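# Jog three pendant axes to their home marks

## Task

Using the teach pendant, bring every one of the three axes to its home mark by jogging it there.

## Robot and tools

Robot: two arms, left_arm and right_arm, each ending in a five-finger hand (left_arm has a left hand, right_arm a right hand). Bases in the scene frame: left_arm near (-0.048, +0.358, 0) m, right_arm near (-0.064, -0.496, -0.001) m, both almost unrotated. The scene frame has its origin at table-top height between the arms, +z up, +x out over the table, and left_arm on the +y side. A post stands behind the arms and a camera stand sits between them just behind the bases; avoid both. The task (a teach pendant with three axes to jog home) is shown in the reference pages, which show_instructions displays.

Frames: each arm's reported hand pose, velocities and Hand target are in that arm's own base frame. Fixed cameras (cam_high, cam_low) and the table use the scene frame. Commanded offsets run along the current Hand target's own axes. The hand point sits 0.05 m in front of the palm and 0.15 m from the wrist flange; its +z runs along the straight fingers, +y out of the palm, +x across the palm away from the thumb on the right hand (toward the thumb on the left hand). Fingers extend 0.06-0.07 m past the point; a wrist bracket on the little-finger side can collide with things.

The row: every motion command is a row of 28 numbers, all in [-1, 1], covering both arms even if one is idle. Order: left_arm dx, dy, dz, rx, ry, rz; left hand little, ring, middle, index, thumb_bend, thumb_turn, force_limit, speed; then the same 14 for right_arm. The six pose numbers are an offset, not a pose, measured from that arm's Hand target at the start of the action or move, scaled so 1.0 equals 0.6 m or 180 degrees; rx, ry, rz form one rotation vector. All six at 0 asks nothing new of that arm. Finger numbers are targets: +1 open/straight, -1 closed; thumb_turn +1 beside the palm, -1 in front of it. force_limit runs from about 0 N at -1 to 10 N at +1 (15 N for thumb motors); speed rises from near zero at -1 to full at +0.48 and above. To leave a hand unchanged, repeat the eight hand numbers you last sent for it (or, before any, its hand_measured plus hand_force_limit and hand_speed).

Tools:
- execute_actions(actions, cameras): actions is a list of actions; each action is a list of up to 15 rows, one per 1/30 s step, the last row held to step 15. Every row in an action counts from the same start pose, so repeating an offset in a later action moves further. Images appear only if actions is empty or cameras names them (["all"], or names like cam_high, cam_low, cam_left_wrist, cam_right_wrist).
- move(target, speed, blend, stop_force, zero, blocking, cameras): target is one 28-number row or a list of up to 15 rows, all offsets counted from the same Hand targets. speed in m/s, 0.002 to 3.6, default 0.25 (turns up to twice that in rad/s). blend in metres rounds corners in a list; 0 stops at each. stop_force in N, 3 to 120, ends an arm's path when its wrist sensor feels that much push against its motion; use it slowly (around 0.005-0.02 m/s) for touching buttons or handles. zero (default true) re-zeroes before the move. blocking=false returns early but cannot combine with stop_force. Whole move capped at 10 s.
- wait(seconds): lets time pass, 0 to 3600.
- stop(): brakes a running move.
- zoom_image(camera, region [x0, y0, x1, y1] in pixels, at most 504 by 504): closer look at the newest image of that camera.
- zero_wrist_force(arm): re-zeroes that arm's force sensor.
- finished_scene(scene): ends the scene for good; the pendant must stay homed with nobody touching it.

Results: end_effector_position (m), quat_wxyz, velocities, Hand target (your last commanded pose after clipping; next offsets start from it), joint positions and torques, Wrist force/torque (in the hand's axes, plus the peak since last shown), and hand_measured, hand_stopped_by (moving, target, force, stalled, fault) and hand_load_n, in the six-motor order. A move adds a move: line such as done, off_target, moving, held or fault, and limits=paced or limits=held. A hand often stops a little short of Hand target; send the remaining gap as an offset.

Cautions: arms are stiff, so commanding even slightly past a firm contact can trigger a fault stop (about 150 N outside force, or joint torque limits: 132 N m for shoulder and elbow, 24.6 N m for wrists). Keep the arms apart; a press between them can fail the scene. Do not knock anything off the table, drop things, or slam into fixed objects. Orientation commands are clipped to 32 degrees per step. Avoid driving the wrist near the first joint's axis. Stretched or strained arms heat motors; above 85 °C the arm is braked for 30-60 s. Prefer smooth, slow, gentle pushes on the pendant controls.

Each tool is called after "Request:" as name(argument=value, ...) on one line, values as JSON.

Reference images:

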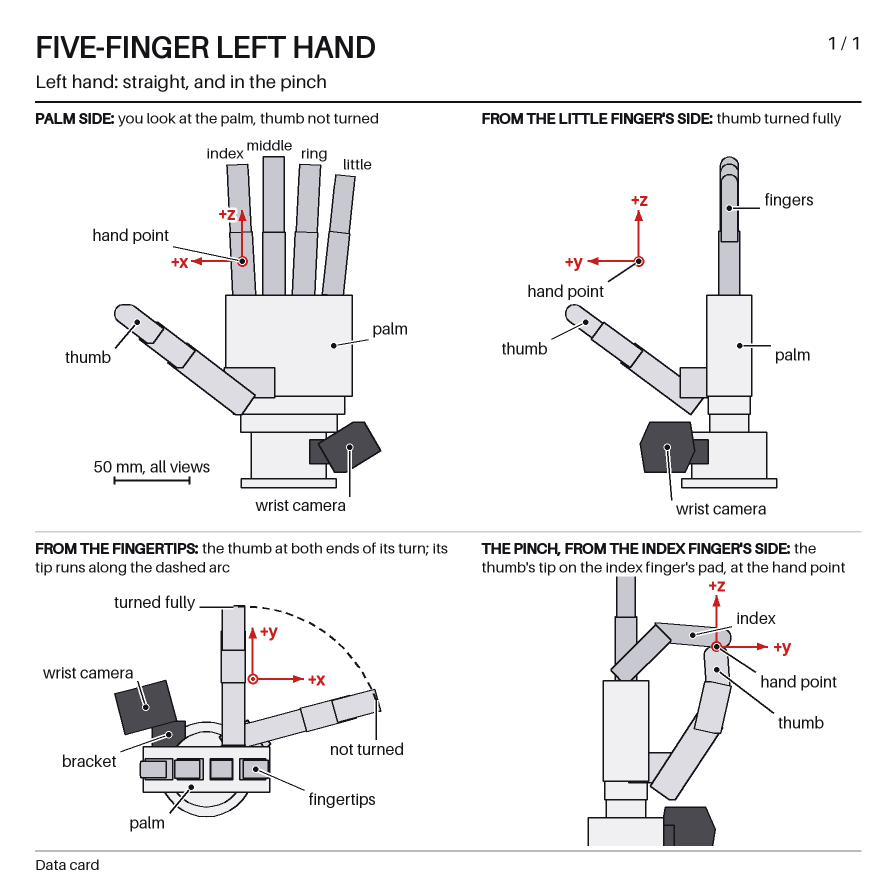

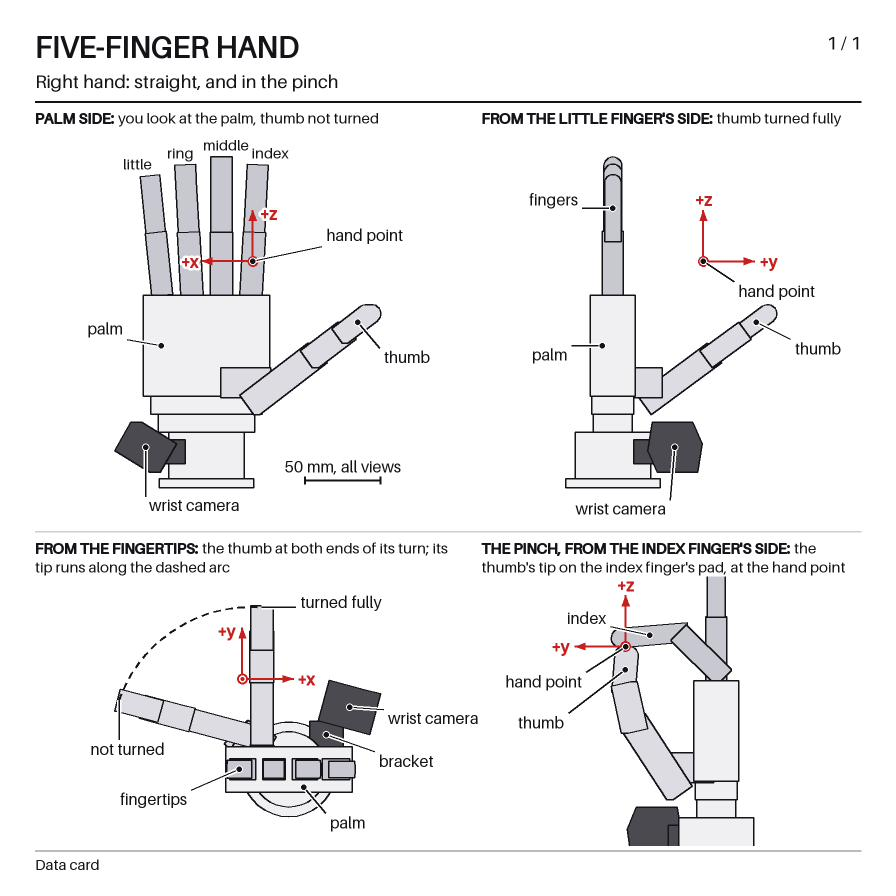

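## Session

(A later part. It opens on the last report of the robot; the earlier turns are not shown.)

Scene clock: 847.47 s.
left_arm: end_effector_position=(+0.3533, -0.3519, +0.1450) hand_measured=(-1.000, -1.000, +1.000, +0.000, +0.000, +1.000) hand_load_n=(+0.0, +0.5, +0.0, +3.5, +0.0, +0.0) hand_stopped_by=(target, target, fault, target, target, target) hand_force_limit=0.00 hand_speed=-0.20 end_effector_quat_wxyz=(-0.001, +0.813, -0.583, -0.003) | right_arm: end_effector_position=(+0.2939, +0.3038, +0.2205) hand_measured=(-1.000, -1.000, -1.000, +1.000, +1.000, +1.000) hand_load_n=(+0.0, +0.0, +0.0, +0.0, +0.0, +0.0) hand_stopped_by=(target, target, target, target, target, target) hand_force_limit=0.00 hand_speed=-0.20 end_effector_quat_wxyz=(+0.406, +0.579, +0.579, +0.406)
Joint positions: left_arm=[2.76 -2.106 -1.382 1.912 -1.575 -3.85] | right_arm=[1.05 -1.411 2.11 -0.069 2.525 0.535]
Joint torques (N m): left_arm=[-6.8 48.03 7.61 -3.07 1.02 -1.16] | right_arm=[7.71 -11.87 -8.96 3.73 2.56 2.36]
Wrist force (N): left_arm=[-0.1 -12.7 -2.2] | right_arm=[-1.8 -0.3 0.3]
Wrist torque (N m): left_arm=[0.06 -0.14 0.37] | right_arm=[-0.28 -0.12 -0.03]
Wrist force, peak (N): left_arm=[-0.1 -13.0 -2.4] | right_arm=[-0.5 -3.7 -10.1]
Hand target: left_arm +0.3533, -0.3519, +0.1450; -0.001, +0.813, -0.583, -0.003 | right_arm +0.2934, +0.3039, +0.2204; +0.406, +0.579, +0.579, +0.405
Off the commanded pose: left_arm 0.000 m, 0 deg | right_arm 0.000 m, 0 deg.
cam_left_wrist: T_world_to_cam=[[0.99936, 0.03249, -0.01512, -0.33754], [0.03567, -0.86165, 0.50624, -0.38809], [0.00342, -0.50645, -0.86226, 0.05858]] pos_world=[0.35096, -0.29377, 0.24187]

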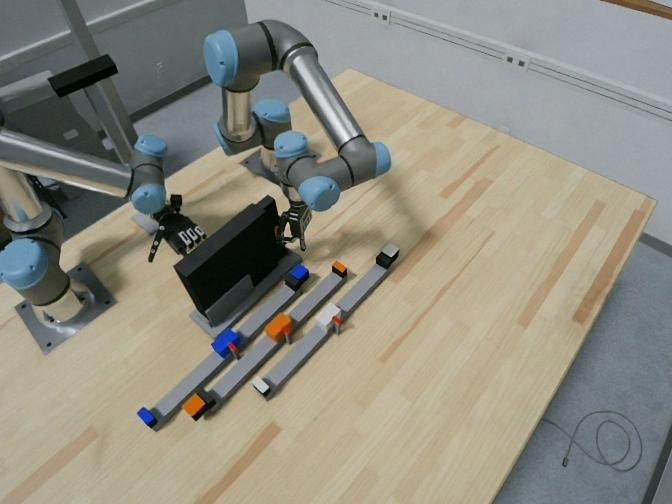

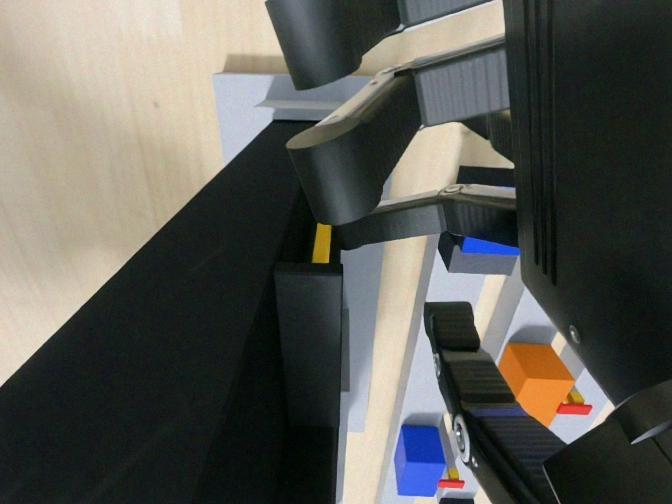

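Request:
move(target=[0,0,0,0,0,0,-1,-1,1,0,0,1,0,-0.2,0,-0.0341,-0.094,0,0,0,-1,-1,-1,1,1,1,0,-0.2], speed=0.1)

Request:
move(target=[0,-0.083,0,0,0,0,-1,-1,1,0,0,1,0,-0.2,0,0,0,0,0,0,-1,-1,-1,1,1,1,0,-0.2], speed=0.05, cameras=["all"])

Request:
zoom_image(camera="cam_high", region=[215, 300, 355, 370])

Scene clock: 852.23 s.
left_arm: end_effector_position=(+0.3533, -0.3519, +0.1450) hand_measured=(-1.000, -1.000, +1.000, +0.000, +0.000, +1.000) hand_load_n=(+0.0, +0.0, +0.0, +4.0, +0.0, +0.0) hand_stopped_by=(target, target, fault, target, target, target) hand_force_limit=0.00 hand_speed=-0.20 end_effector_quat_wxyz=(-0.001, +0.813, -0.583, -0.003) | right_arm: end_effector_position=(+0.2334, +0.3039, +0.2204) hand_measured=(-1.000, -1.000, -1.000, +1.000, +1.000, +1.000) hand_load_n=(+0.0, +0.0, +0.0, +0.0, +0.0, +0.0) hand_stopped_by=(target, target, target, target, target, target) hand_force_limit=0.00 hand_speed=-0.20 end_effector_quat_wxyz=(+0.406, +0.579, +0.579, +0.405)
Joint positions: left_arm=[2.76 -2.106 -1.382 1.912 -1.575 -3.85] | right_arm=[1.229 -1.36 2.089 0.097 2.659 0.765]
Joint torques (N m): left_arm=[-7.08 47.87 7.16 -2.91 1.01 -1.13] | right_arm=[10.02 -12.14 -21.48 4.39 2.95 2.34]
Wrist force (N): left_arm=[-0.1 -12.9 -2.4] | right_arm=[-1.0 -0.3 0.3]
Wrist torque (N m): left_arm=[0.06 -0.16 0.38] | right_arm=[-0.28 -0.25 0.01]
Wrist force, peak (N): left_arm=[0.0 -12.9 -2.5] | right_arm=[-1.7 -0.3 0.2]
Hand target: left_arm +0.3533, -0.3519, +0.1450; -0.001, +0.813, -0.583, -0.003 | right_arm +0.2334, +0.3039, +0.2204; +0.406, +0.579, +0.579, +0.405
Off the commanded pose: left_arm 0.000 m, 0 deg | right_arm 0.000 m, 0 deg.
move: done

Scene clock: 853.77 s.
left_arm: end_effector_position=(+0.4003, -0.3360, +0.1450) hand_measured=(-1.000, -1.000, +1.000, +0.000, +0.000, +1.000) hand_load_n=(+0.0, +0.0, +0.0, +0.0, +0.0, +0.0) hand_stopped_by=(target, target, fault, target, target, target) hand_force_limit=0.00 hand_speed=-0.20 end_effector_quat_wxyz=(-0.001, +0.813, -0.583, -0.003) | right_arm: end_effector_position=(+0.2334, +0.3039, +0.2204) hand_measured=(-1.000, -1.000, -1.000, +1.000, +1.000, +1.000) hand_load_n=(+0.0, +0.0, -0.5, +0.0, +0.0, +0.0) hand_stopped_by=(target, target, target, target, target, target) hand_force_limit=0.00 hand_speed=-0.20 end_effector_quat_wxyz=(+0.406, +0.579, +0.579, +0.405)
Joint positions: left_arm=[2.822 -2.176 -1.269 1.869 -1.575 -3.788] | right_arm=[1.229 -1.36 2.089 0.098 2.659 0.765]
Joint torques (N m): left_arm=[9.42 28.38 20.91 -4.72 -1.08 2.81] | right_arm=[9.13 -12.57 -21.22 4.25 2.68 2.37]
Wrist force (N): left_arm=[0.2 0.5 0.2] | right_arm=[-1.1 -0.4 0.4]
Wrist torque (N m): left_arm=[0.21 -0.09 0.04] | right_arm=[-0.29 -0.23 0.00]
Wrist force, peak (N): left_arm=[0.1 -12.7 -2.5] | right_arm=[-1.5 -0.2 0.1]
Hand target: left_arm +0.4005, -0.3359, +0.1450; -0.001, +0.813, -0.583, -0.003 | right_arm +0.2334, +0.3039, +0.2204; +0.406, +0.579, +0.579, +0.405
Off the commanded pose: left_arm 0.000 m, 0 deg | right_arm 0.000 m, 0 deg.
move: done
cam_left_wrist: T_world_to_cam=[[0.99936, 0.03249, -0.01512, -0.38493], [0.03567, -0.86161, 0.50631, -0.37602], [0.00342, -0.50653, -0.86222, 0.06635]] pos_world=[0.39786, -0.27787, 0.24177]
cam_right_wrist: T_world_to_cam=[[0.33423, 0.2536, 0.90773, -0.35415], [-0.41067, -0.8277, 0.38244, 0.2583], [0.84832, -0.5006, -0.1725, 0.11156]] pos_world=[0.1298, 0.35945, 0.24193]

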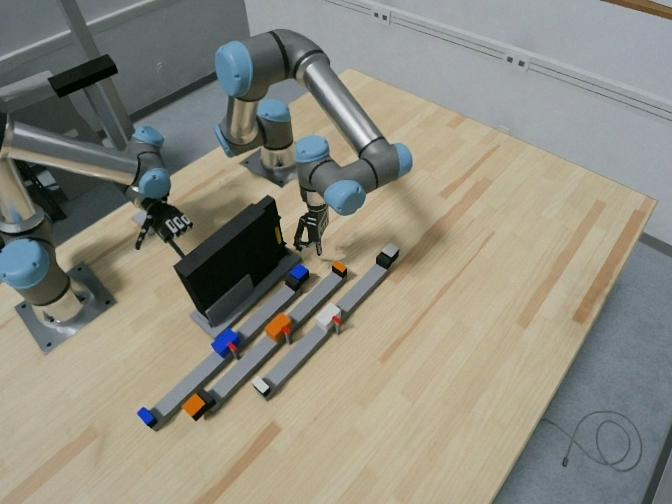

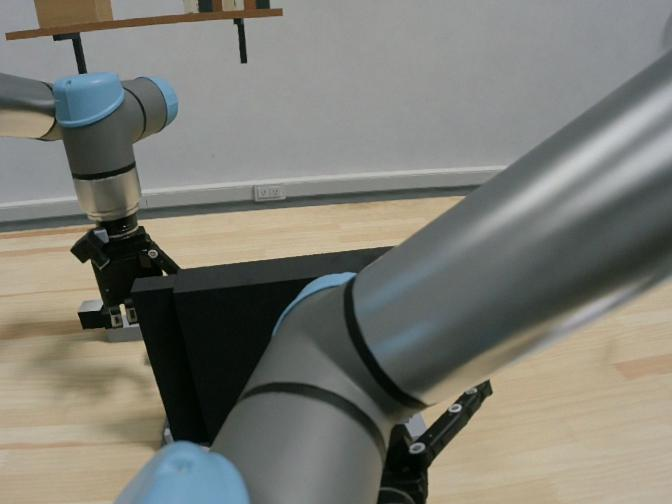

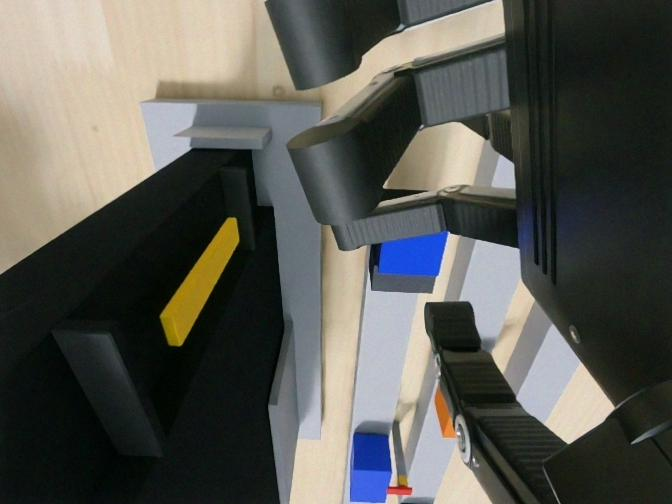

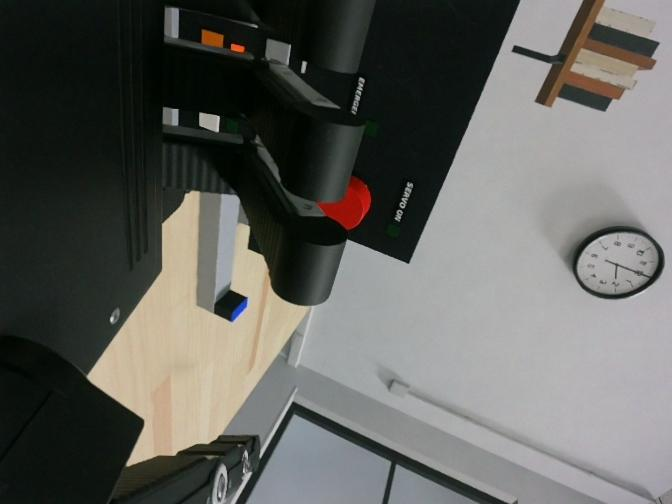

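Scaled by 3.600.

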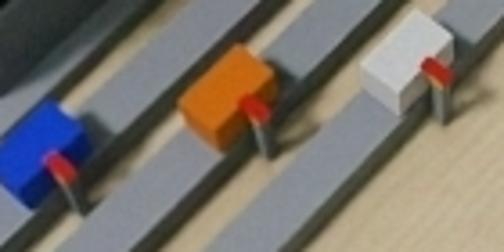

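Request:
finished_scene()

The scene is finished: the task was done.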